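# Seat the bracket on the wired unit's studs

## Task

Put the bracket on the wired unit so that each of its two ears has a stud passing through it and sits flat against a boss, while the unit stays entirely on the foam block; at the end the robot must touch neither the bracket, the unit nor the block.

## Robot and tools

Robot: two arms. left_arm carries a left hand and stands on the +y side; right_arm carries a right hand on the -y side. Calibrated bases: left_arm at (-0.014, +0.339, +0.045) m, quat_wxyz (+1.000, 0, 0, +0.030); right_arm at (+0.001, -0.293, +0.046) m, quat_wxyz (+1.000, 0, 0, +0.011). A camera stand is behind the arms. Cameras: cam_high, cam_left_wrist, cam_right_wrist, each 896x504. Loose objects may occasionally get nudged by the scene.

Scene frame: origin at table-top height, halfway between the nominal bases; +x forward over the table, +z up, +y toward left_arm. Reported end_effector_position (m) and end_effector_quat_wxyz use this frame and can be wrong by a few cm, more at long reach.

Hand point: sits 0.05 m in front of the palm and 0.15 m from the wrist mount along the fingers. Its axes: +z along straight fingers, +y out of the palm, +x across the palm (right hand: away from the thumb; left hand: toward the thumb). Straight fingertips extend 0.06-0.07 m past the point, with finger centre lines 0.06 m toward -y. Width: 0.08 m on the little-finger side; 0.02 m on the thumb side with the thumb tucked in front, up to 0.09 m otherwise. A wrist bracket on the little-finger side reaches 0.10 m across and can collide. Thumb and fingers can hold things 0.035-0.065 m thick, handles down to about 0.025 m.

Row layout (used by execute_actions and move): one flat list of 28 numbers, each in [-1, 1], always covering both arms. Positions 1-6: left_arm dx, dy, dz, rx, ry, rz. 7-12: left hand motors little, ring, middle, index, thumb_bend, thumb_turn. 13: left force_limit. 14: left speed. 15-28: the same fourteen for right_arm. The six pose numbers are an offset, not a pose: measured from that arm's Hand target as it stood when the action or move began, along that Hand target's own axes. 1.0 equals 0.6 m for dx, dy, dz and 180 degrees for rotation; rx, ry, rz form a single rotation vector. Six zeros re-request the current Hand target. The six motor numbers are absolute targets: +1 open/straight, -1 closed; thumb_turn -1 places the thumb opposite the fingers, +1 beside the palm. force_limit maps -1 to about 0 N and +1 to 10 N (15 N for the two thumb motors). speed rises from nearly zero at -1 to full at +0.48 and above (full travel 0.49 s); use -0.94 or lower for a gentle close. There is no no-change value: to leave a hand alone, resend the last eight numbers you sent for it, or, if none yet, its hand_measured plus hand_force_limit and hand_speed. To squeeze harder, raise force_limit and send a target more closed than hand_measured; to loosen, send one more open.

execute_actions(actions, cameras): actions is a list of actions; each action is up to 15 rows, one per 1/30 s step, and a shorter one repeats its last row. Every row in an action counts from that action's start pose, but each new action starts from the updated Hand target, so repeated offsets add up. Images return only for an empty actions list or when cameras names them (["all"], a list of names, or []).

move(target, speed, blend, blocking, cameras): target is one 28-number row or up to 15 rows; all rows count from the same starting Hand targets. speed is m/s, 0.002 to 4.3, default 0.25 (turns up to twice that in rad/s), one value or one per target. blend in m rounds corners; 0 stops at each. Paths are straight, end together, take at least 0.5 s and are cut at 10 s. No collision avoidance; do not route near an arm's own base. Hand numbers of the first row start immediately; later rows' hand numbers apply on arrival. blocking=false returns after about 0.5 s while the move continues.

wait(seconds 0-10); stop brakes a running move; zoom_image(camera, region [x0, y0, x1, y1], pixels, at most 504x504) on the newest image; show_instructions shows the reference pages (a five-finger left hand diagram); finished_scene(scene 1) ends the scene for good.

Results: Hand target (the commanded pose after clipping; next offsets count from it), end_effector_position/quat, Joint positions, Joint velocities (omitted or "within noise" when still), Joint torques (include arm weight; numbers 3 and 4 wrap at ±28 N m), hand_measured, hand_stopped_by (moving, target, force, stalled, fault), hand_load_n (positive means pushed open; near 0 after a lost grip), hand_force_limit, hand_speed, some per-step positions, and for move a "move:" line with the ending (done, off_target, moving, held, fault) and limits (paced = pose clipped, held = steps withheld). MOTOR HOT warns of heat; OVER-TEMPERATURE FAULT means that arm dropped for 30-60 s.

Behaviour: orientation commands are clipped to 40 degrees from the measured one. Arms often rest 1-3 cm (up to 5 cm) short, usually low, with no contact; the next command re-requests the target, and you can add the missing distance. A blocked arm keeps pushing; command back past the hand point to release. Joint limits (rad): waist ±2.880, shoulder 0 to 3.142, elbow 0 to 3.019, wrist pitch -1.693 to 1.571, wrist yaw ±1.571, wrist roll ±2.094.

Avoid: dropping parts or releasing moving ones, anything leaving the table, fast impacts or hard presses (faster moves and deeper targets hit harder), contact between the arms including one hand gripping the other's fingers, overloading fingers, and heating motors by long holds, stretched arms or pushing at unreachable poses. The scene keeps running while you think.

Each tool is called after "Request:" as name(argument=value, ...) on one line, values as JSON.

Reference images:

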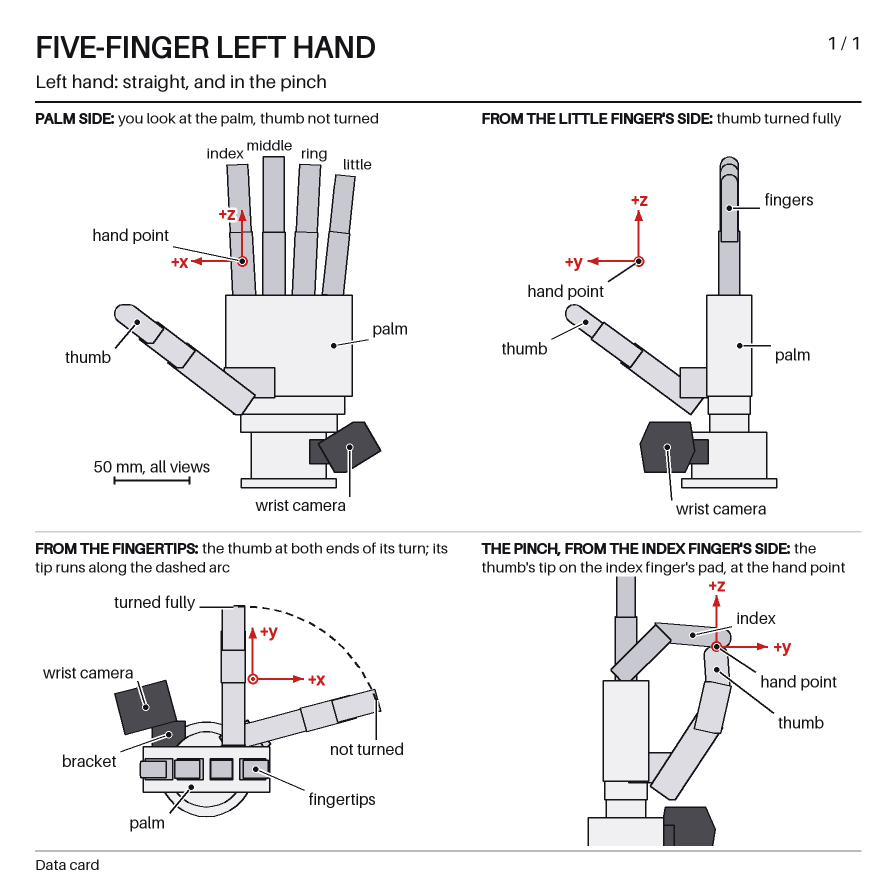

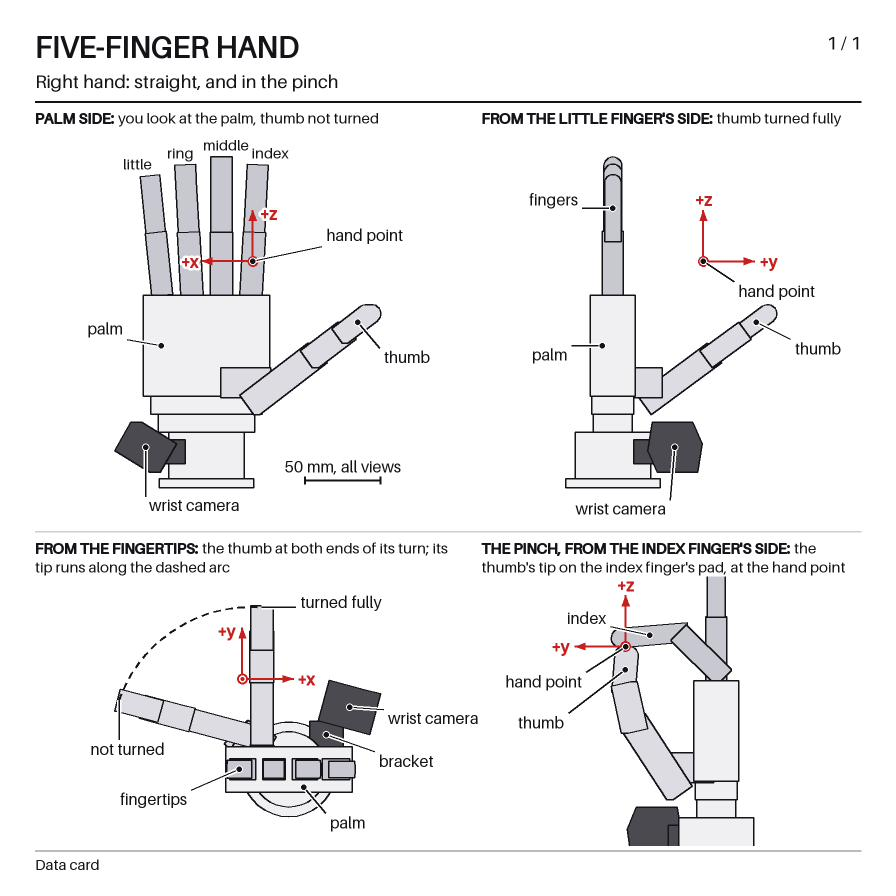

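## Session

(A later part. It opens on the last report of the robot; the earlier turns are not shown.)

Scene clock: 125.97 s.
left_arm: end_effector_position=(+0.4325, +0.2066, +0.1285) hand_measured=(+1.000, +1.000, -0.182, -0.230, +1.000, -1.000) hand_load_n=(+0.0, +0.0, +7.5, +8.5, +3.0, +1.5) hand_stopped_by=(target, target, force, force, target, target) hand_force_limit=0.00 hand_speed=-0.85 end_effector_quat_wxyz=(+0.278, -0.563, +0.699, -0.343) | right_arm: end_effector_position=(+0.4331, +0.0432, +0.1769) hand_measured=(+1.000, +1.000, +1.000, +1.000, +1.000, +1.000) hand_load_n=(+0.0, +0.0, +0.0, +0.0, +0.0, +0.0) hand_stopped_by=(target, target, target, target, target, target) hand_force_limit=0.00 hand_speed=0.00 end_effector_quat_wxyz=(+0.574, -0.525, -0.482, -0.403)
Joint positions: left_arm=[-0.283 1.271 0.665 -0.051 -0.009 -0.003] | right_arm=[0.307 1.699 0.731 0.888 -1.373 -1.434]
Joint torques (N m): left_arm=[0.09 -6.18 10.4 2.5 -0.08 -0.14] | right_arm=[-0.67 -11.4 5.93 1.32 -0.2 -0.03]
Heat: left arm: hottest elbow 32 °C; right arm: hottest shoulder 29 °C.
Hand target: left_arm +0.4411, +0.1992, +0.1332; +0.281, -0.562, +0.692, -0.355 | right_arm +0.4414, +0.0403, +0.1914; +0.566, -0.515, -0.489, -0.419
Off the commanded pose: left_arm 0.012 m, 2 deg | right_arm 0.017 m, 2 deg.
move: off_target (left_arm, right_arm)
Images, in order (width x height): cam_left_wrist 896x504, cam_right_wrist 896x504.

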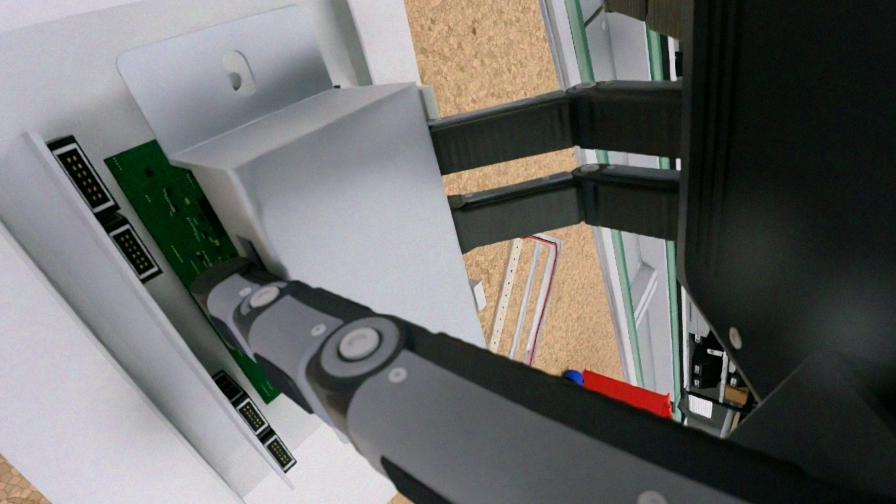

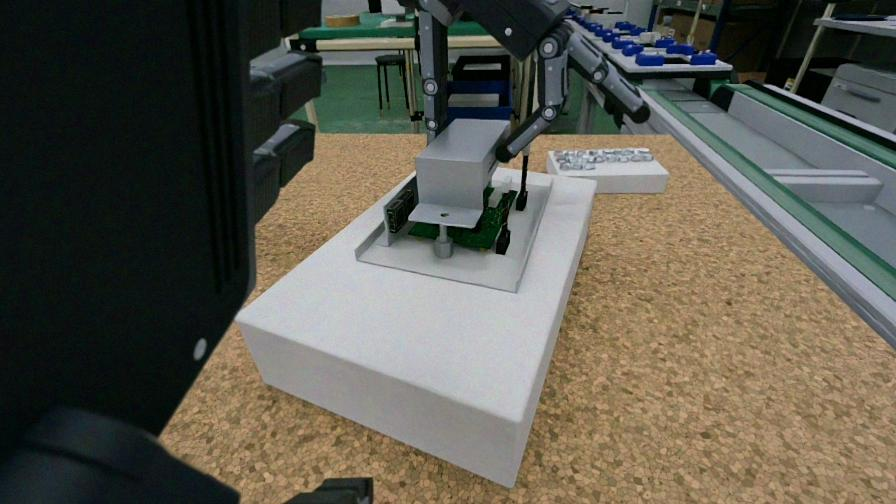

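Request:
move(target=[[0.0018,-0.042,-0.0328,0,0,0,1,1,-0.45,-0.6,1,-1,0,-0.85,0,0,0,0,0,0,1,1,1,1,1,1,0,0],[0.0015,-0.007,-0.0073,0,0,0,1,1,-0.45,-0.6,1,-1,0,-0.85,0,0,0,0,0,0,1,1,1,1,1,1,0,0]], speed=0.06, cameras=["cam_left_wrist","cam_right_wrist"])

Request:
zoom_image(camera="cam_right_wrist", region=[400, 160, 500, 260])

Request:
zoom_image(camera="cam_left_wrist", region=[200, 30, 280, 110])

Scene clock: 128.50 s.
left_arm: end_effector_position=(+0.4284, +0.2065, +0.1257) hand_measured=(+1.000, +1.000, -0.182, -0.230, +1.000, -1.000) hand_load_n=(+0.0, +0.0, +9.0, +8.5, +2.5, +1.0) hand_stopped_by=(target, target, force, force, target, target) hand_force_limit=0.00 hand_speed=-0.85 end_effector_quat_wxyz=(+0.273, -0.566, +0.702, -0.337) | right_arm: end_effector_position=(+0.4331, +0.0432, +0.1769) hand_measured=(+1.000, +1.000, +1.000, +1.000, +1.000, +1.000) hand_load_n=(+0.0, +0.0, +0.0, +0.0, +0.0, +0.0) hand_stopped_by=(target, target, target, target, target, target) hand_force_limit=0.00 hand_speed=0.00 end_effector_quat_wxyz=(+0.574, -0.525, -0.482, -0.403)
Joint positions: left_arm=[-0.285 1.27 0.665 -0.069 -0.011 -0.007] | right_arm=[0.307 1.699 0.731 0.888 -1.373 -1.434]
Joint torques (N m): left_arm=[0.09 -7.41 10.97 2.28 -0.08 -0.12] | right_arm=[-0.85 -10.34 6.26 1.52 -0.08 -0.04]
Heat: left arm: hottest elbow 31 °C; right arm: hottest shoulder 29 °C.
Hand target: left_arm +0.4398, +0.1986, +0.1391; +0.281, -0.562, +0.692, -0.355 | right_arm +0.4414, +0.0403, +0.1914; +0.566, -0.515, -0.489, -0.419
Off the commanded pose: left_arm 0.019 m, 3 deg | right_arm 0.017 m, 2 deg.
move: off_target (left_arm, right_arm)
Images, in order (width x height): cam_left_wrist 896x504, cam_right_wrist 896x504.

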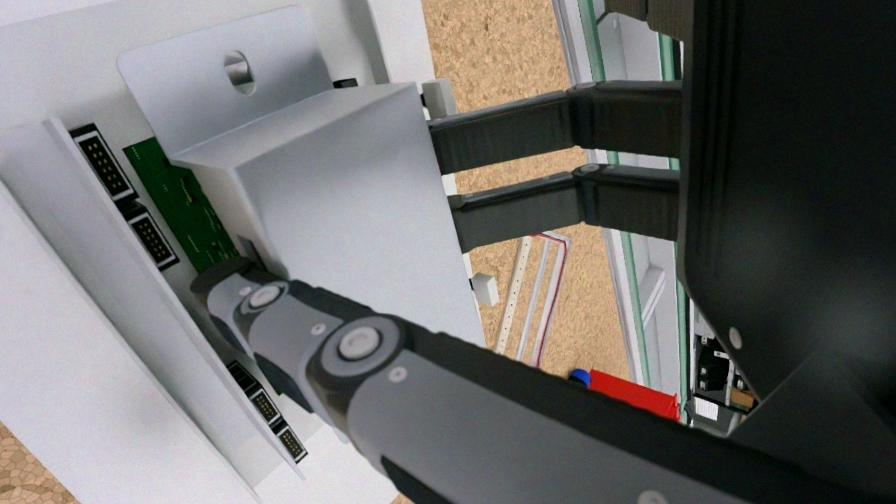

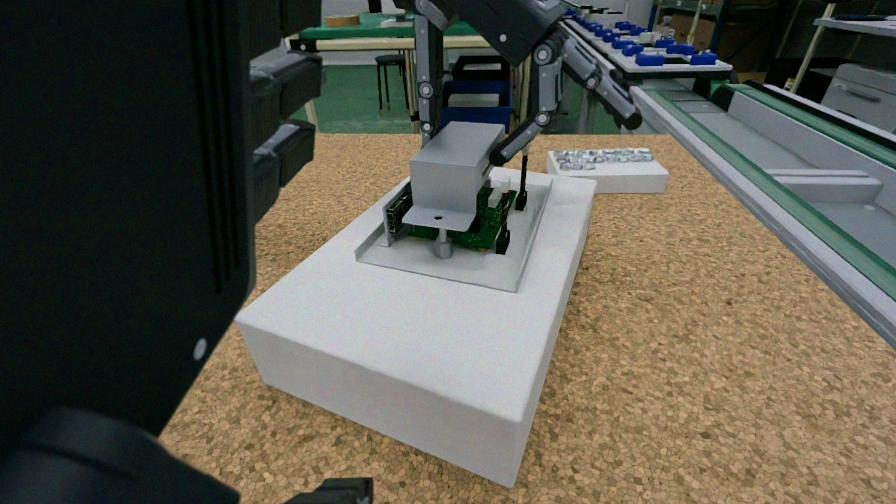

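Scaled by 5.040 from the camera's 896x504 image, which has a finer 1280x720 frame.

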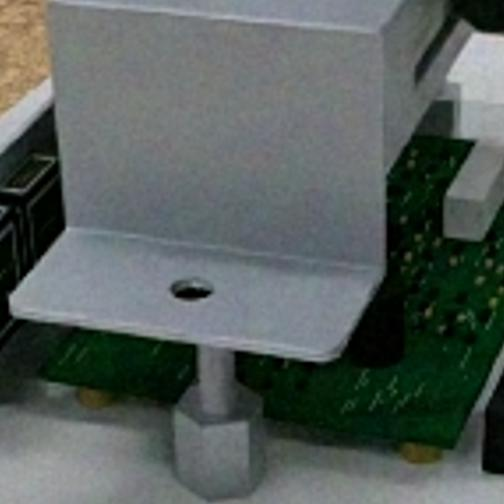

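Scaled by 6.300 from the camera's 896x504 image, which has a finer 1280x720 frame.

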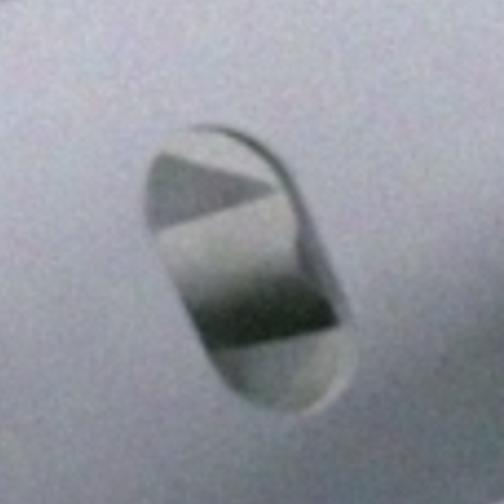

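Request:
move(target=[[-0.0002,-0.0825,-0.0562,0,0,0,1,1,-0.45,-0.6,1,-1,0,-0.85,0,0,0,0,0,0,1,1,1,1,1,1,0,0],[-0.0006,-0.0018,0.0024,0,0,0,1,1,-0.45,-0.6,1,-1,0,-0.85,0,0,0,0,0,0,1,1,1,1,1,1,0,0]], speed=0.08, cameras=["cam_left_wrist","cam_right_wrist"])

Request:
zoom_image(camera="cam_right_wrist", region=[400, 160, 500, 260])

Request:
zoom_image(camera="cam_left_wrist", region=[200, 30, 280, 110])

Scene clock: 131.77 s.
left_arm: end_effector_position=(+0.4310, +0.2058, +0.1279) hand_measured=(+1.000, +1.000, -0.182, -0.230, +1.000, -1.000) hand_load_n=(+0.0, +0.0, +8.0, +8.0, +3.0, +1.0) hand_stopped_by=(target, target, force, force, target, target) hand_force_limit=0.00 hand_speed=-0.85 end_effector_quat_wxyz=(+0.273, -0.566, +0.701, -0.338) | right_arm: end_effector_position=(+0.4331, +0.0432, +0.1769) hand_measured=(+1.000, +1.000, +1.000, +1.000, +1.000, +1.000) hand_load_n=(+0.0, +0.0, +0.0, +0.0, +0.0, +0.0) hand_stopped_by=(target, target, target, target, target, target) hand_force_limit=0.00 hand_speed=0.00 end_effector_quat_wxyz=(+0.574, -0.525, -0.482, -0.403)
Joint positions: left_arm=[-0.285 1.273 0.673 -0.072 -0.011 -0.009] | right_arm=[0.307 1.699 0.731 0.888 -1.373 -1.434]
Joint torques (N m): left_arm=[0.26 -7.24 10.7 2.41 -0.05 -0.11] | right_arm=[-0.73 -10.64 6.17 1.33 -0.11 -0.04]
Heat: left arm: hottest elbow 31 °C; right arm: hottest shoulder 29 °C.
Hand target: left_arm +0.4416, +0.1986, +0.1391; +0.281, -0.562, +0.692, -0.355 | right_arm +0.4414, +0.0403, +0.1914; +0.566, -0.515, -0.489, -0.419
Off the commanded pose: left_arm 0.017 m, 2 deg | right_arm 0.017 m, 2 deg.
move: off_target (left_arm, right_arm)
Images, in order (width x height): cam_left_wrist 896x504, cam_right_wrist 896x504.

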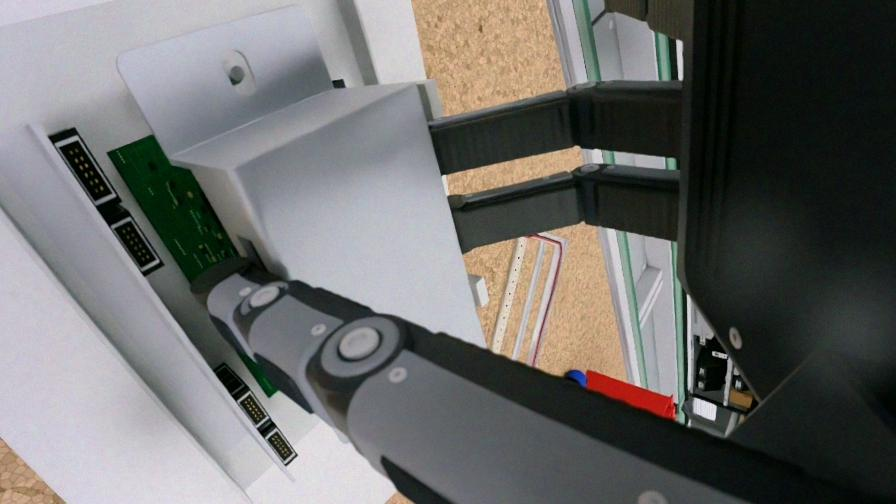

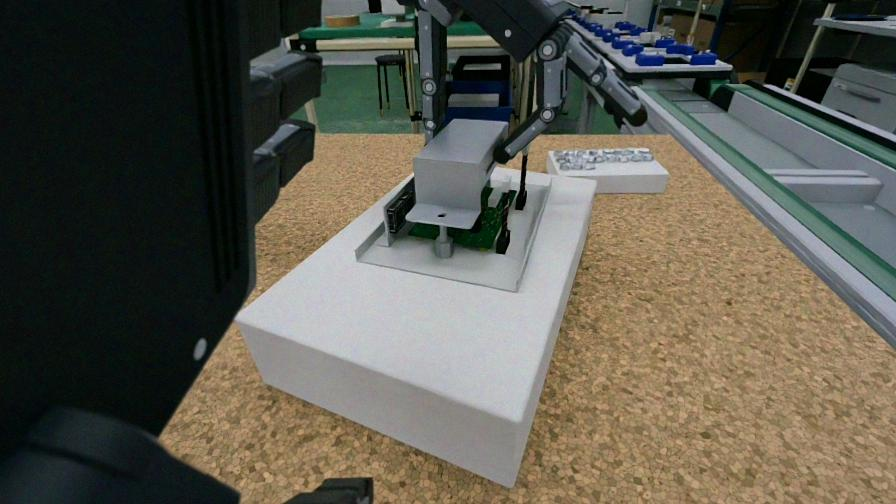

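Scaled by 5.040 from the camera's 896x504 image, which has a finer 1280x720 frame.

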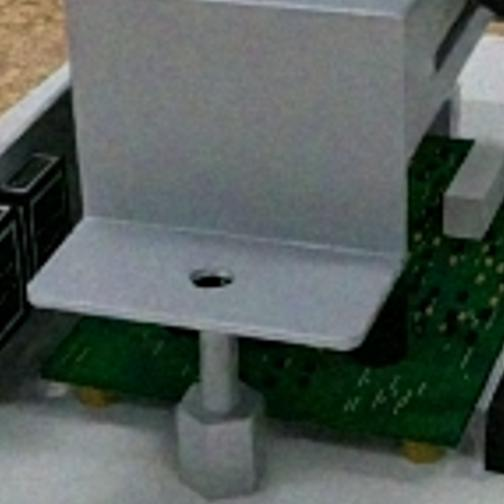

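Scaled by 6.300 from the camera's 896x504 image, which has a finer 1280x720 frame.

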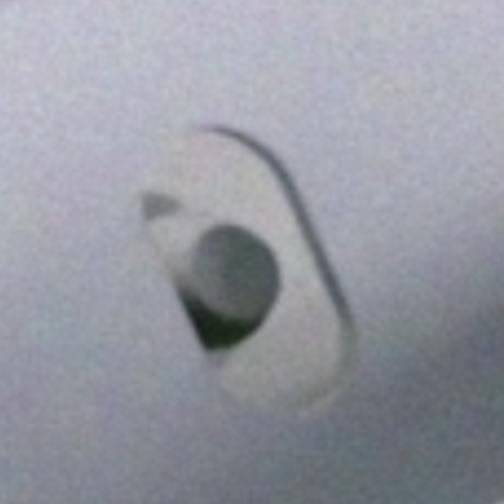

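Request:
move(target=[-0.0005,0.0125,0.0112,0,0,0,1,1,-0.45,-0.6,1,-1,0,-0.85,0,0,0,0,0,0,1,1,1,1,1,1,0,0], speed=0.03, cameras=["all"])

Scene clock: 133.77 s.
left_arm: end_effector_position=(+0.4340, +0.2051, +0.1277) hand_measured=(+1.000, +1.000, -0.182, -0.230, +1.000, -1.000) hand_load_n=(+0.0, -0.5, +7.0, +7.0, +3.0, +0.5) hand_stopped_by=(target, target, force, force, target, target) hand_force_limit=0.00 hand_speed=-0.85 end_effector_quat_wxyz=(+0.279, -0.563, +0.697, -0.345) | right_arm: end_effector_position=(+0.4331, +0.0432, +0.1769) hand_measured=(+1.000, +1.000, +1.000, +1.000, +1.000, +1.000) hand_load_n=(+0.0, +0.0, +0.0, +0.0, +0.0, +0.0) hand_stopped_by=(target, target, target, target, target, target) hand_force_limit=0.00 hand_speed=0.00 end_effector_quat_wxyz=(+0.574, -0.525, -0.482, -0.403)
Joint positions: left_arm=[-0.285 1.277 0.664 -0.038 -0.011 -0.009] | right_arm=[0.307 1.699 0.731 0.888 -1.373 -1.434]
Joint torques (N m): left_arm=[0.26 -5.6 10.37 2.48 -0.04 -0.11] | right_arm=[-0.67 -11.11 6.31 1.39 -0.13 -0.03]
Heat: left arm: hottest elbow 31 °C; right arm: hottest shoulder 29 °C.
Hand target: left_arm +0.4427, +0.1985, +0.1290; +0.281, -0.562, +0.692, -0.355 | right_arm +0.4414, +0.0403, +0.1914; +0.566, -0.515, -0.489, -0.419
Off the commanded pose: left_arm 0.011 m, 1 deg | right_arm 0.017 m, 2 deg.
move: off_target (left_arm, right_arm)

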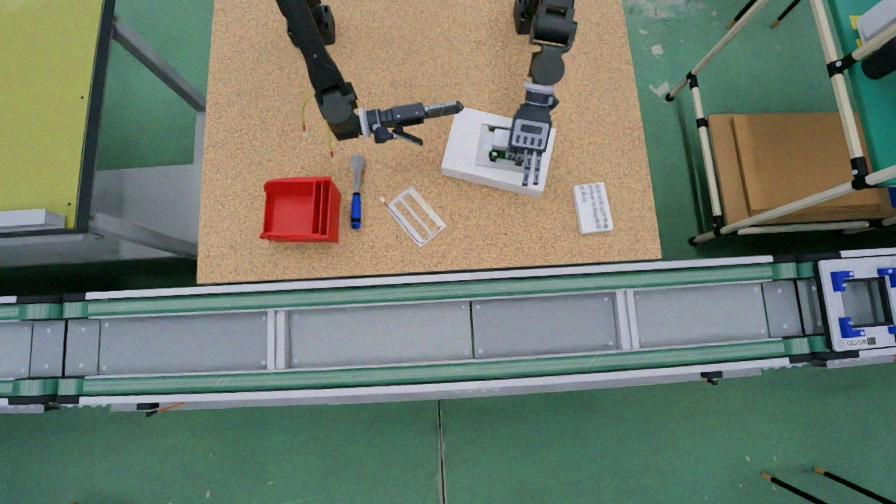

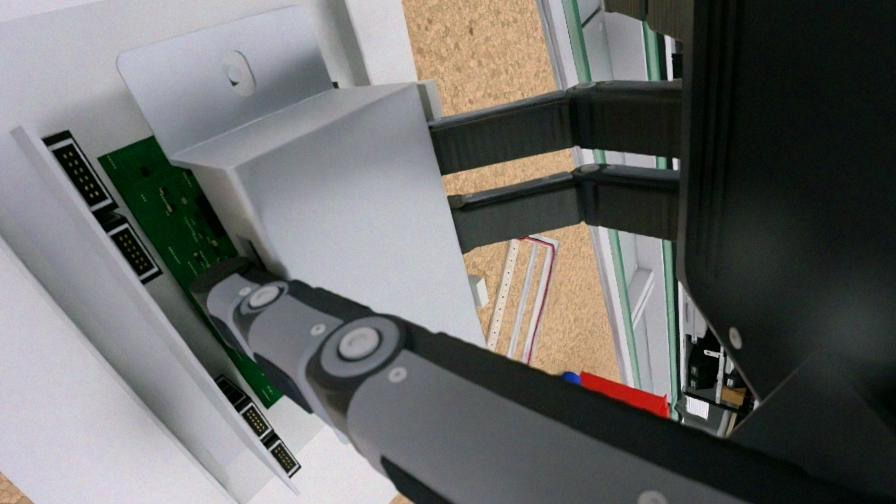

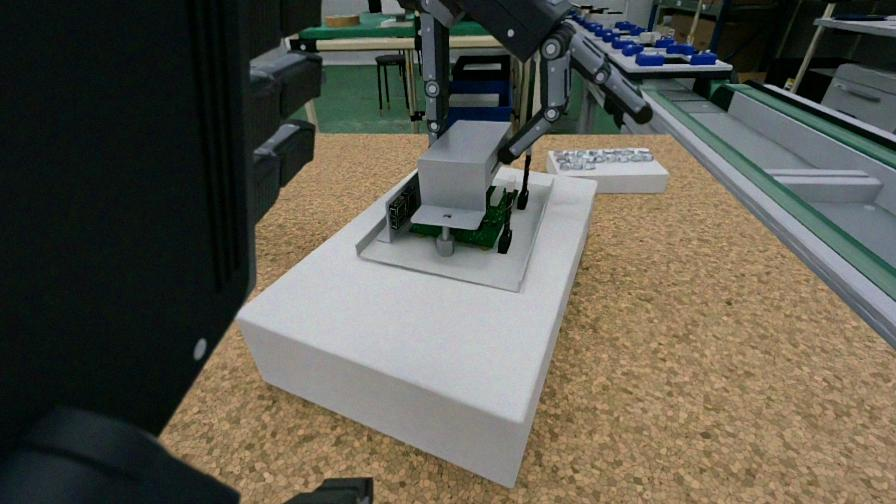

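Request:
zoom_image(camera="cam_right_wrist", region=[400, 160, 500, 260])

Request:
zoom_image(camera="cam_left_wrist", region=[200, 30, 280, 110])

Scaled by 5.040 from the camera's 896x504 image, which has a finer 1280x720 frame.

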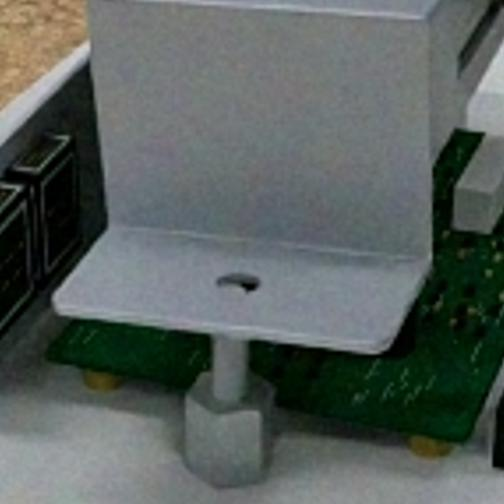

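Scaled by 6.300 from the camera's 896x504 image, which has a finer 1280x720 frame.

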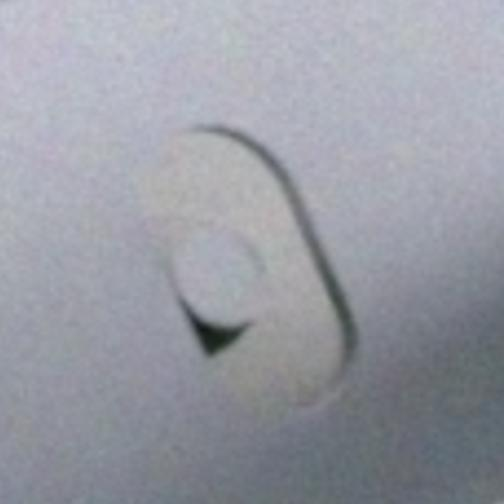

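Request:
move(target=[0.0015,0.0065,-0.0033,0,0,0,1,1,-0.45,-0.6,1,-1,0,-0.85,0,0,0,0,0,0,1,1,1,1,1,1,0,0], speed=0.01, cameras=["cam_left_wrist","cam_right_wrist"])

Request:
zoom_image(camera="cam_right_wrist", region=[400, 160, 500, 260])

Request:
zoom_image(camera="cam_left_wrist", region=[200, 30, 280, 110])

Scene clock: 135.67 s.
left_arm: end_effector_position=(+0.4340, +0.2053, +0.1270) hand_measured=(+1.000, +1.000, -0.182, -0.230, +1.000, -1.000) hand_load_n=(+0.0, +0.0, +6.5, +6.0, +3.0, -1.0) hand_stopped_by=(target, target, force, force, target, target) hand_force_limit=0.00 hand_speed=-0.85 end_effector_quat_wxyz=(+0.280, -0.563, +0.696, -0.347) | right_arm: end_effector_position=(+0.4331, +0.0432, +0.1769) hand_measured=(+1.000, +1.000, +1.000, +1.000, +1.000, +1.000) hand_load_n=(+0.0, +0.0, +0.0, +0.0, +0.0, +0.0) hand_stopped_by=(target, target, target, target, target, target) hand_force_limit=0.00 hand_speed=0.00 end_effector_quat_wxyz=(+0.574, -0.525, -0.482, -0.403)
Joint positions: left_arm=[-0.285 1.277 0.659 -0.028 -0.012 -0.009] | right_arm=[0.307 1.699 0.731 0.888 -1.373 -1.434]
Joint torques (N m): left_arm=[0.09 -6.07 9.73 2.32 -0.09 -0.12] | right_arm=[-1.14 -10.58 6.08 1.44 -0.14 -0.06]
Heat: left arm: hottest elbow 31 °C; right arm: hottest shoulder 29 °C.
Hand target: left_arm +0.4387, +0.1985, +0.1271; +0.281, -0.562, +0.692, -0.355 | right_arm +0.4414, +0.0403, +0.1914; +0.566, -0.515, -0.489, -0.419
Off the commanded pose: left_arm 0.008 m, 1 deg | right_arm 0.017 m, 2 deg.
move: off_target (right_arm)
Images, in order (width x height): cam_left_wrist 896x504, cam_right_wrist 896x504.

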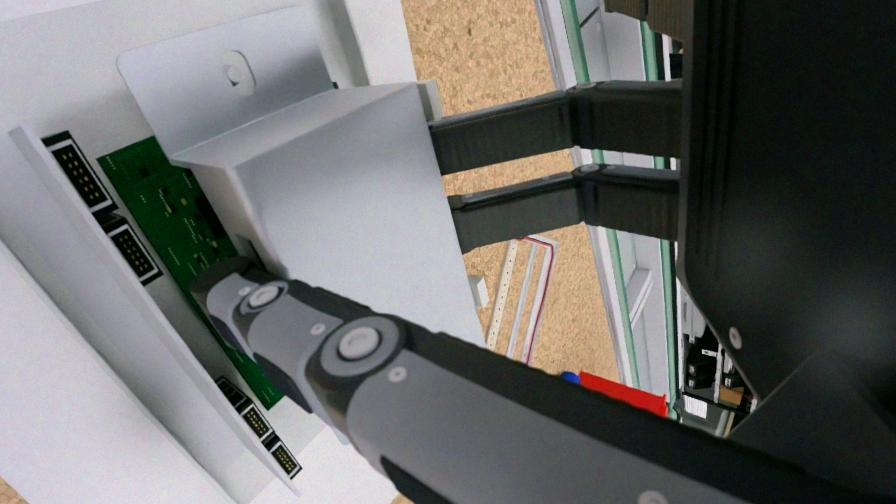

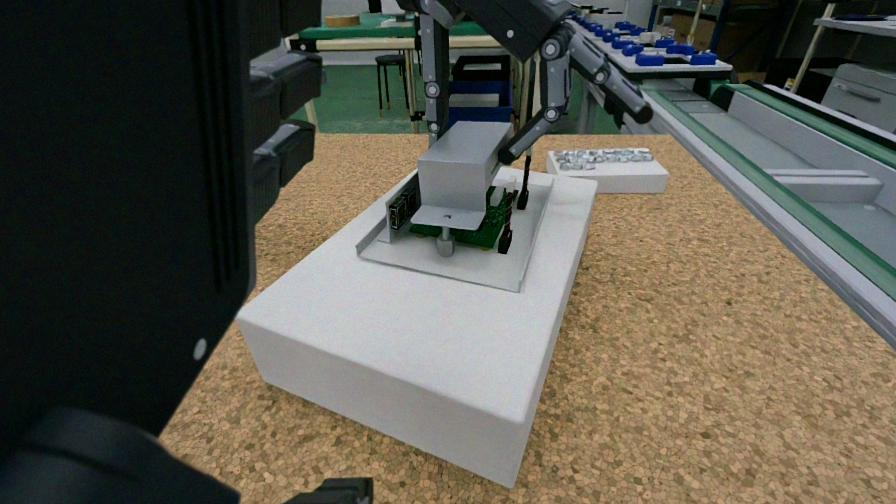

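Scaled by 5.040 from the camera's 896x504 image, which has a finer 1280x720 frame.

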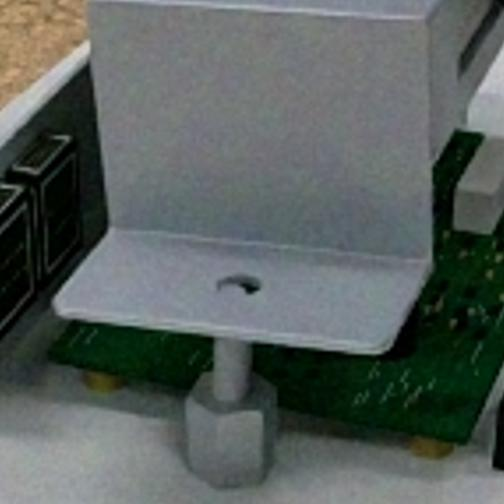

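Scaled by 6.300 from the camera's 896x504 image, which has a finer 1280x720 frame.

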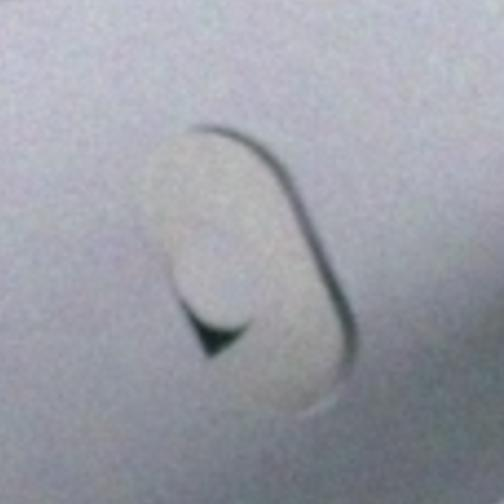

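Request:
move(target=[0.0023,0.0031,-0.0098,0,0,0,1,1,-0.45,-0.6,1,-1,0,-0.85,0,0,0,0,0,0,1,1,1,1,1,1,0,0], speed=0.01, cameras=["cam_left_wrist","cam_right_wrist"])

Request:
zoom_image(camera="cam_right_wrist", region=[400, 160, 500, 260])

Request:
zoom_image(camera="cam_left_wrist", region=[200, 30, 280, 110])

Scene clock: 136.77 s.
left_arm: end_effector_position=(+0.4310, +0.2056, +0.1265) hand_measured=(+1.000, +1.000, -0.182, -0.230, +1.000, -1.000) hand_load_n=(+0.0, +0.0, +7.5, +8.0, +3.0, +1.5) hand_stopped_by=(target, target, force, force, target, target) hand_force_limit=0.00 hand_speed=-0.85 end_effector_quat_wxyz=(+0.282, -0.562, +0.696, -0.346) | right_arm: end_effector_position=(+0.4331, +0.0432, +0.1769) hand_measured=(+1.000, +1.000, +1.000, +1.000, +1.000, +1.000) hand_load_n=(+0.0, +0.0, +0.0, +0.5, -0.5, +0.0) hand_stopped_by=(target, target, target, target, target, target) hand_force_limit=0.00 hand_speed=0.00 end_effector_quat_wxyz=(+0.574, -0.525, -0.482, -0.403)
Joint positions: left_arm=[-0.288 1.269 0.651 -0.028 -0.017 -0.009] | right_arm=[0.307 1.699 0.731 0.888 -1.373 -1.434]
Joint torques (N m): left_arm=[-0.03 -6.95 9.43 1.95 -0.03 -0.14] | right_arm=[-0.73 -10.81 6.13 1.25 -0.11 -0.03]
Heat: left arm: hottest elbow 31 °C; right arm: hottest shoulder 29 °C.
Hand target: left_arm +0.4327, +0.1984, +0.1291; +0.281, -0.562, +0.692, -0.355 | right_arm +0.4414, +0.0403, +0.1914; +0.566, -0.515, -0.489, -0.419
Off the commanded pose: left_arm 0.008 m, 1 deg | right_arm 0.017 m, 2 deg.
move: off_target (right_arm)
Images, in order (width x height): cam_left_wrist 896x504, cam_right_wrist 896x504.

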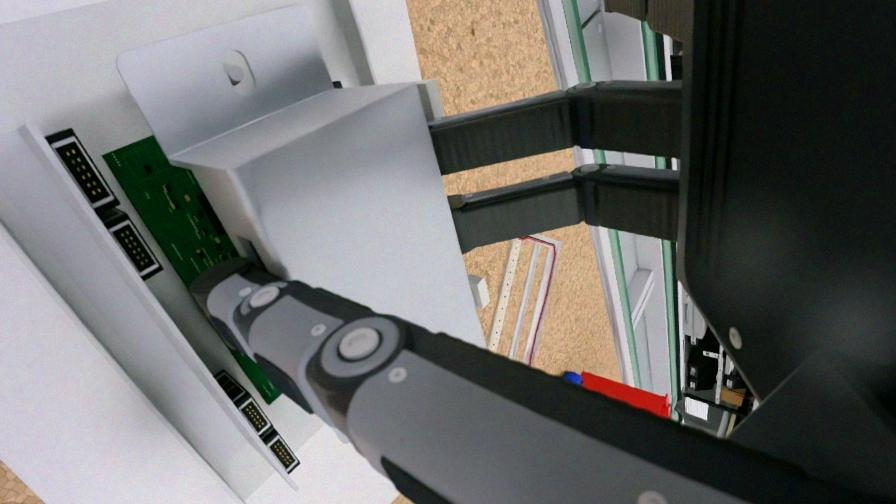

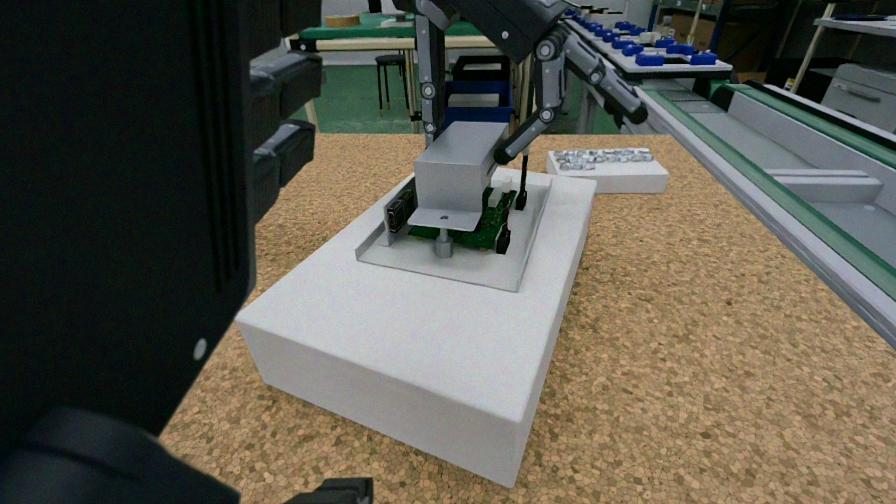

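Scaled by 5.040 from the camera's 896x504 image, which has a finer 1280x720 frame.

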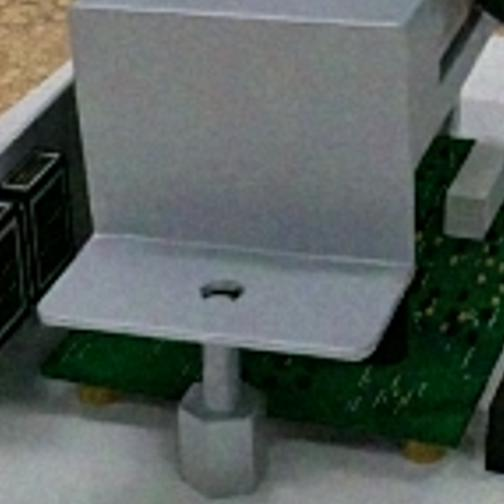

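Scaled by 6.300 from the camera's 896x504 image, which has a finer 1280x720 frame.

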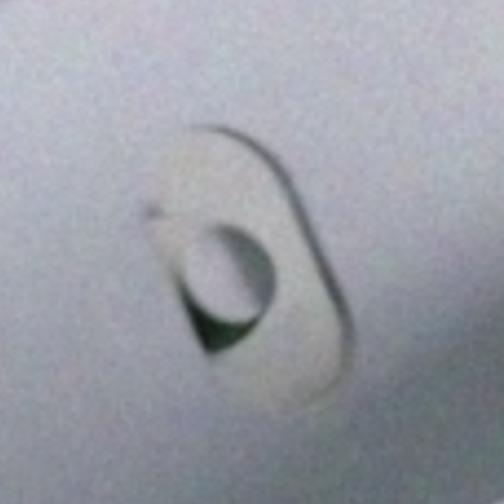

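Request:
move(target=[0.0006,0.0127,0.0053,0,0,0,1,1,-0.45,-0.6,1,-1,0,-0.85,0,0,0,0,0,0,1,1,1,1,1,1,0,0], speed=0.01, cameras=["cam_left_wrist","cam_right_wrist"])

Request:
zoom_image(camera="cam_right_wrist", region=[400, 160, 500, 260])

Request:
zoom_image(camera="cam_left_wrist", region=[200, 30, 280, 110])

Scene clock: 138.37 s.
left_arm: end_effector_position=(+0.4312, +0.2056, +0.1258) hand_measured=(+1.000, +1.000, -0.182, -0.230, +1.000, -1.000) hand_load_n=(+0.0, +0.0, +6.5, +6.5, +3.5, +0.0) hand_stopped_by=(target, target, force, force, target, target) hand_force_limit=0.00 hand_speed=-0.85 end_effector_quat_wxyz=(+0.286, -0.560, +0.693, -0.351) | right_arm: end_effector_position=(+0.4331, +0.0432, +0.1769) hand_measured=(+1.000, +1.000, +1.000, +1.000, +1.000, +1.000) hand_load_n=(+0.0, +0.0, +0.0, +0.0, +0.0, +0.0) hand_stopped_by=(target, target, target, target, target, target) hand_force_limit=0.00 hand_speed=0.00 end_effector_quat_wxyz=(+0.574, -0.525, -0.482, -0.403)
Joint positions: left_arm=[-0.289 1.267 0.638 -0.002 -0.018 -0.009] | right_arm=[0.307 1.699 0.731 0.888 -1.373 -1.434]
Joint torques (N m): left_arm=[-0.21 -5.89 9.03 1.95 -0.04 -0.15] | right_arm=[-0.67 -11.11 6.11 1.44 -0.11 0.01]
Heat: left arm: hottest elbow 31 °C; right arm: hottest shoulder 29 °C.
Hand target: left_arm +0.4307, +0.1984, +0.1211; +0.281, -0.562, +0.692, -0.355 | right_arm +0.4414, +0.0403, +0.1914; +0.566, -0.515, -0.489, -0.419
Off the commanded pose: left_arm 0.009 m, 1 deg | right_arm 0.017 m, 2 deg.
move: off_target (right_arm)
Images, in order (width x height): cam_left_wrist 896x504, cam_right_wrist 896x504.

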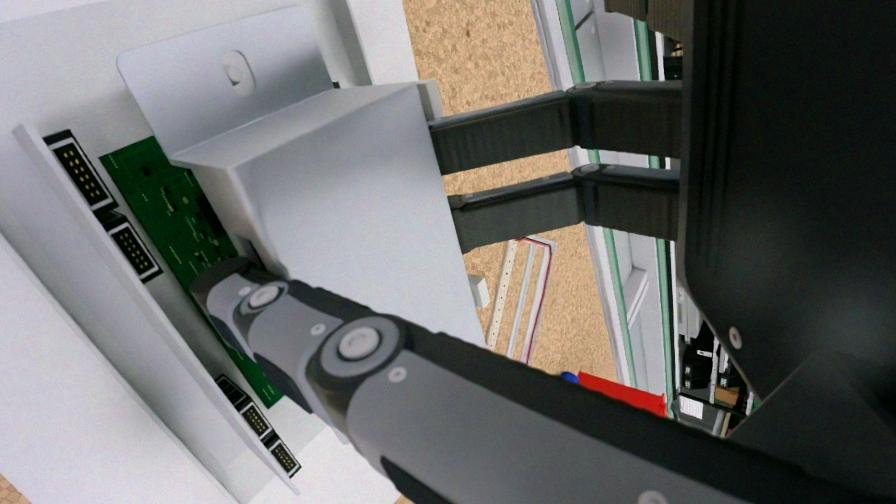

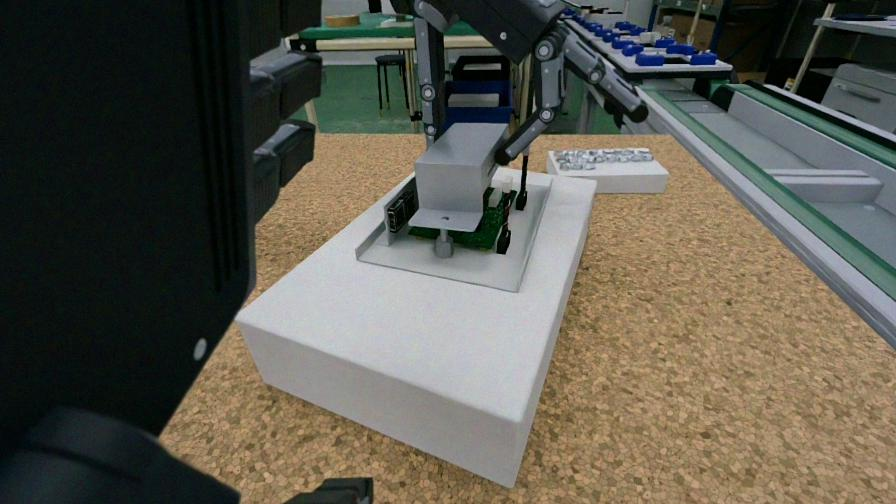

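Scaled by 5.040 from the camera's 896x504 image, which has a finer 1280x720 frame.

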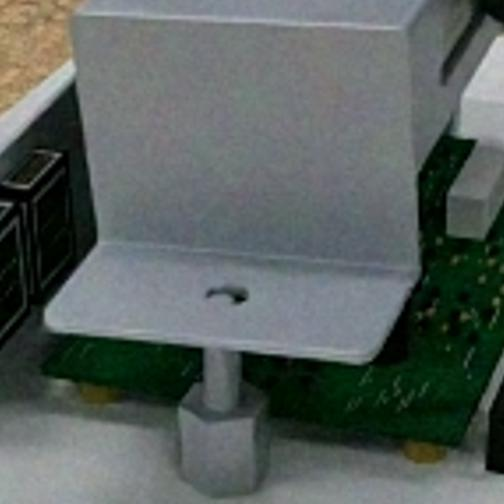

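Scaled by 6.300 from the camera's 896x504 image, which has a finer 1280x720 frame.

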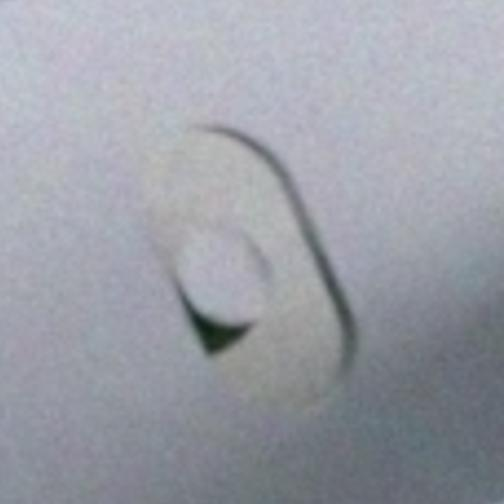

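Request:
move(target=[0.0014,0.0004,-0.0072,0,0,0,1,1,-0.45,-0.6,1,-1,0,-0.85,0,0,0,0,0,0,1,1,1,1,1,1,0,0], speed=0.01, cameras=["cam_left_wrist","cam_right_wrist"])

Request:
zoom_image(camera="cam_right_wrist", region=[400, 160, 500, 260])

Request:
zoom_image(camera="cam_left_wrist", region=[200, 30, 280, 110])

Scene clock: 139.33 s.
left_arm: end_effector_position=(+0.4299, +0.2050, +0.1243) hand_measured=(+1.000, +1.000, -0.182, -0.230, +1.000, -1.000) hand_load_n=(+0.0, +0.0, +9.5, +7.5, +2.5, -1.5) hand_stopped_by=(target, target, force, force, target, target) hand_force_limit=0.00 hand_speed=-0.85 end_effector_quat_wxyz=(+0.286, -0.560, +0.694, -0.350) | right_arm: end_effector_position=(+0.4331, +0.0432, +0.1769) hand_measured=(+1.000, +1.000, +1.000, +1.000, +1.000, +1.000) hand_load_n=(+0.0, +0.0, +0.0, +0.0, +0.0, +0.0) hand_stopped_by=(target, target, target, target, target, target) hand_force_limit=0.00 hand_speed=0.00 end_effector_quat_wxyz=(+0.574, -0.525, -0.482, -0.403)
Joint positions: left_arm=[-0.291 1.267 0.635 0 -0.02 -0.009] | right_arm=[0.307 1.699 0.731 0.888 -1.373 -1.434]
Joint torques (N m): left_arm=[-0.21 -6.95 8.81 1.5 -0.06 -0.16] | right_arm=[-0.62 -10.99 6.09 1.25 -0.12 0]
Heat: left arm: hottest elbow 31 °C; right arm: hottest shoulder 29 °C.
Hand target: left_arm +0.4269, +0.1983, +0.1233; +0.281, -0.562, +0.692, -0.354 | right_arm +0.4414, +0.0403, +0.1914; +0.566, -0.515, -0.489, -0.419
Off the commanded pose: left_arm 0.007 m, 1 deg | right_arm 0.017 m, 2 deg.
move: off_target (right_arm)
Images, in order (width x height): cam_left_wrist 896x504, cam_right_wrist 896x504.

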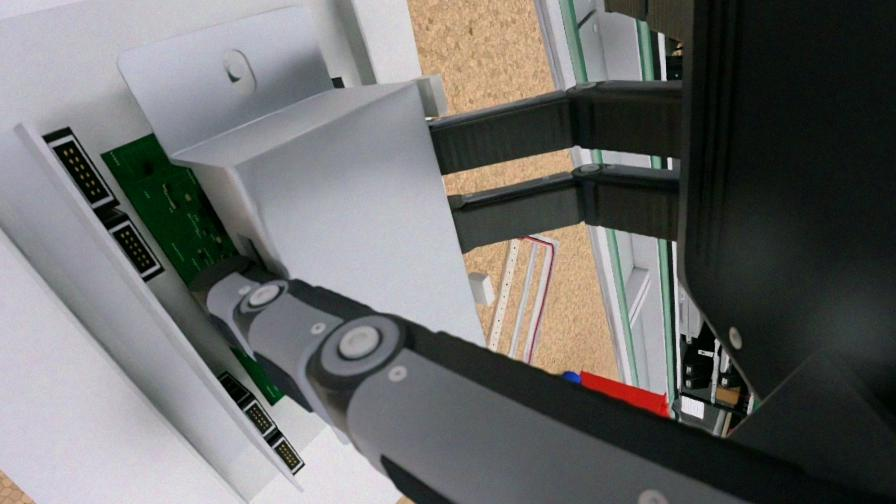

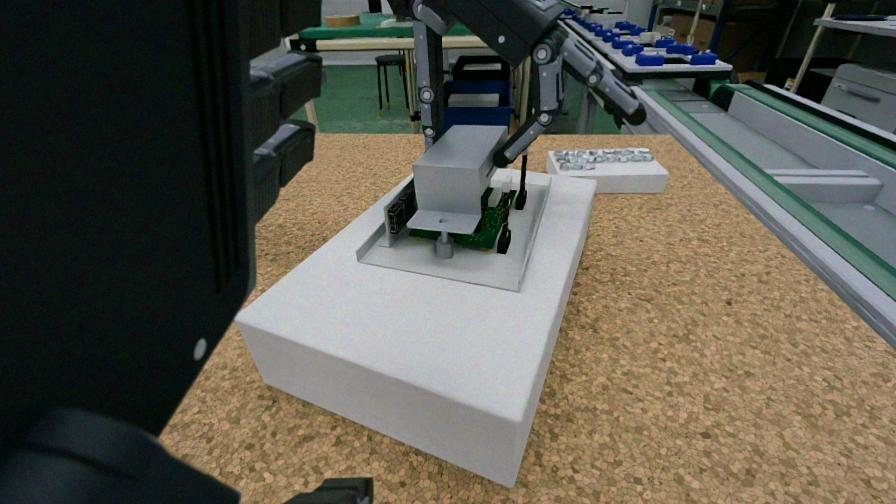

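Scaled by 5.040 from the camera's 896x504 image, which has a finer 1280x720 frame.

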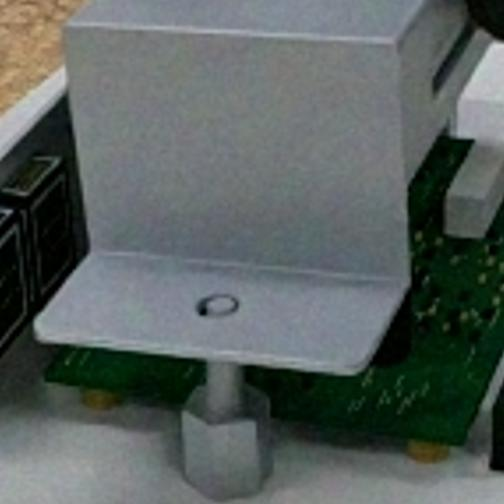

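Scaled by 6.300 from the camera's 896x504 image, which has a finer 1280x720 frame.

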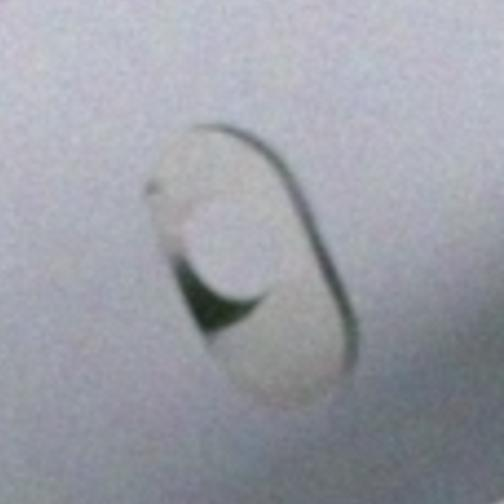

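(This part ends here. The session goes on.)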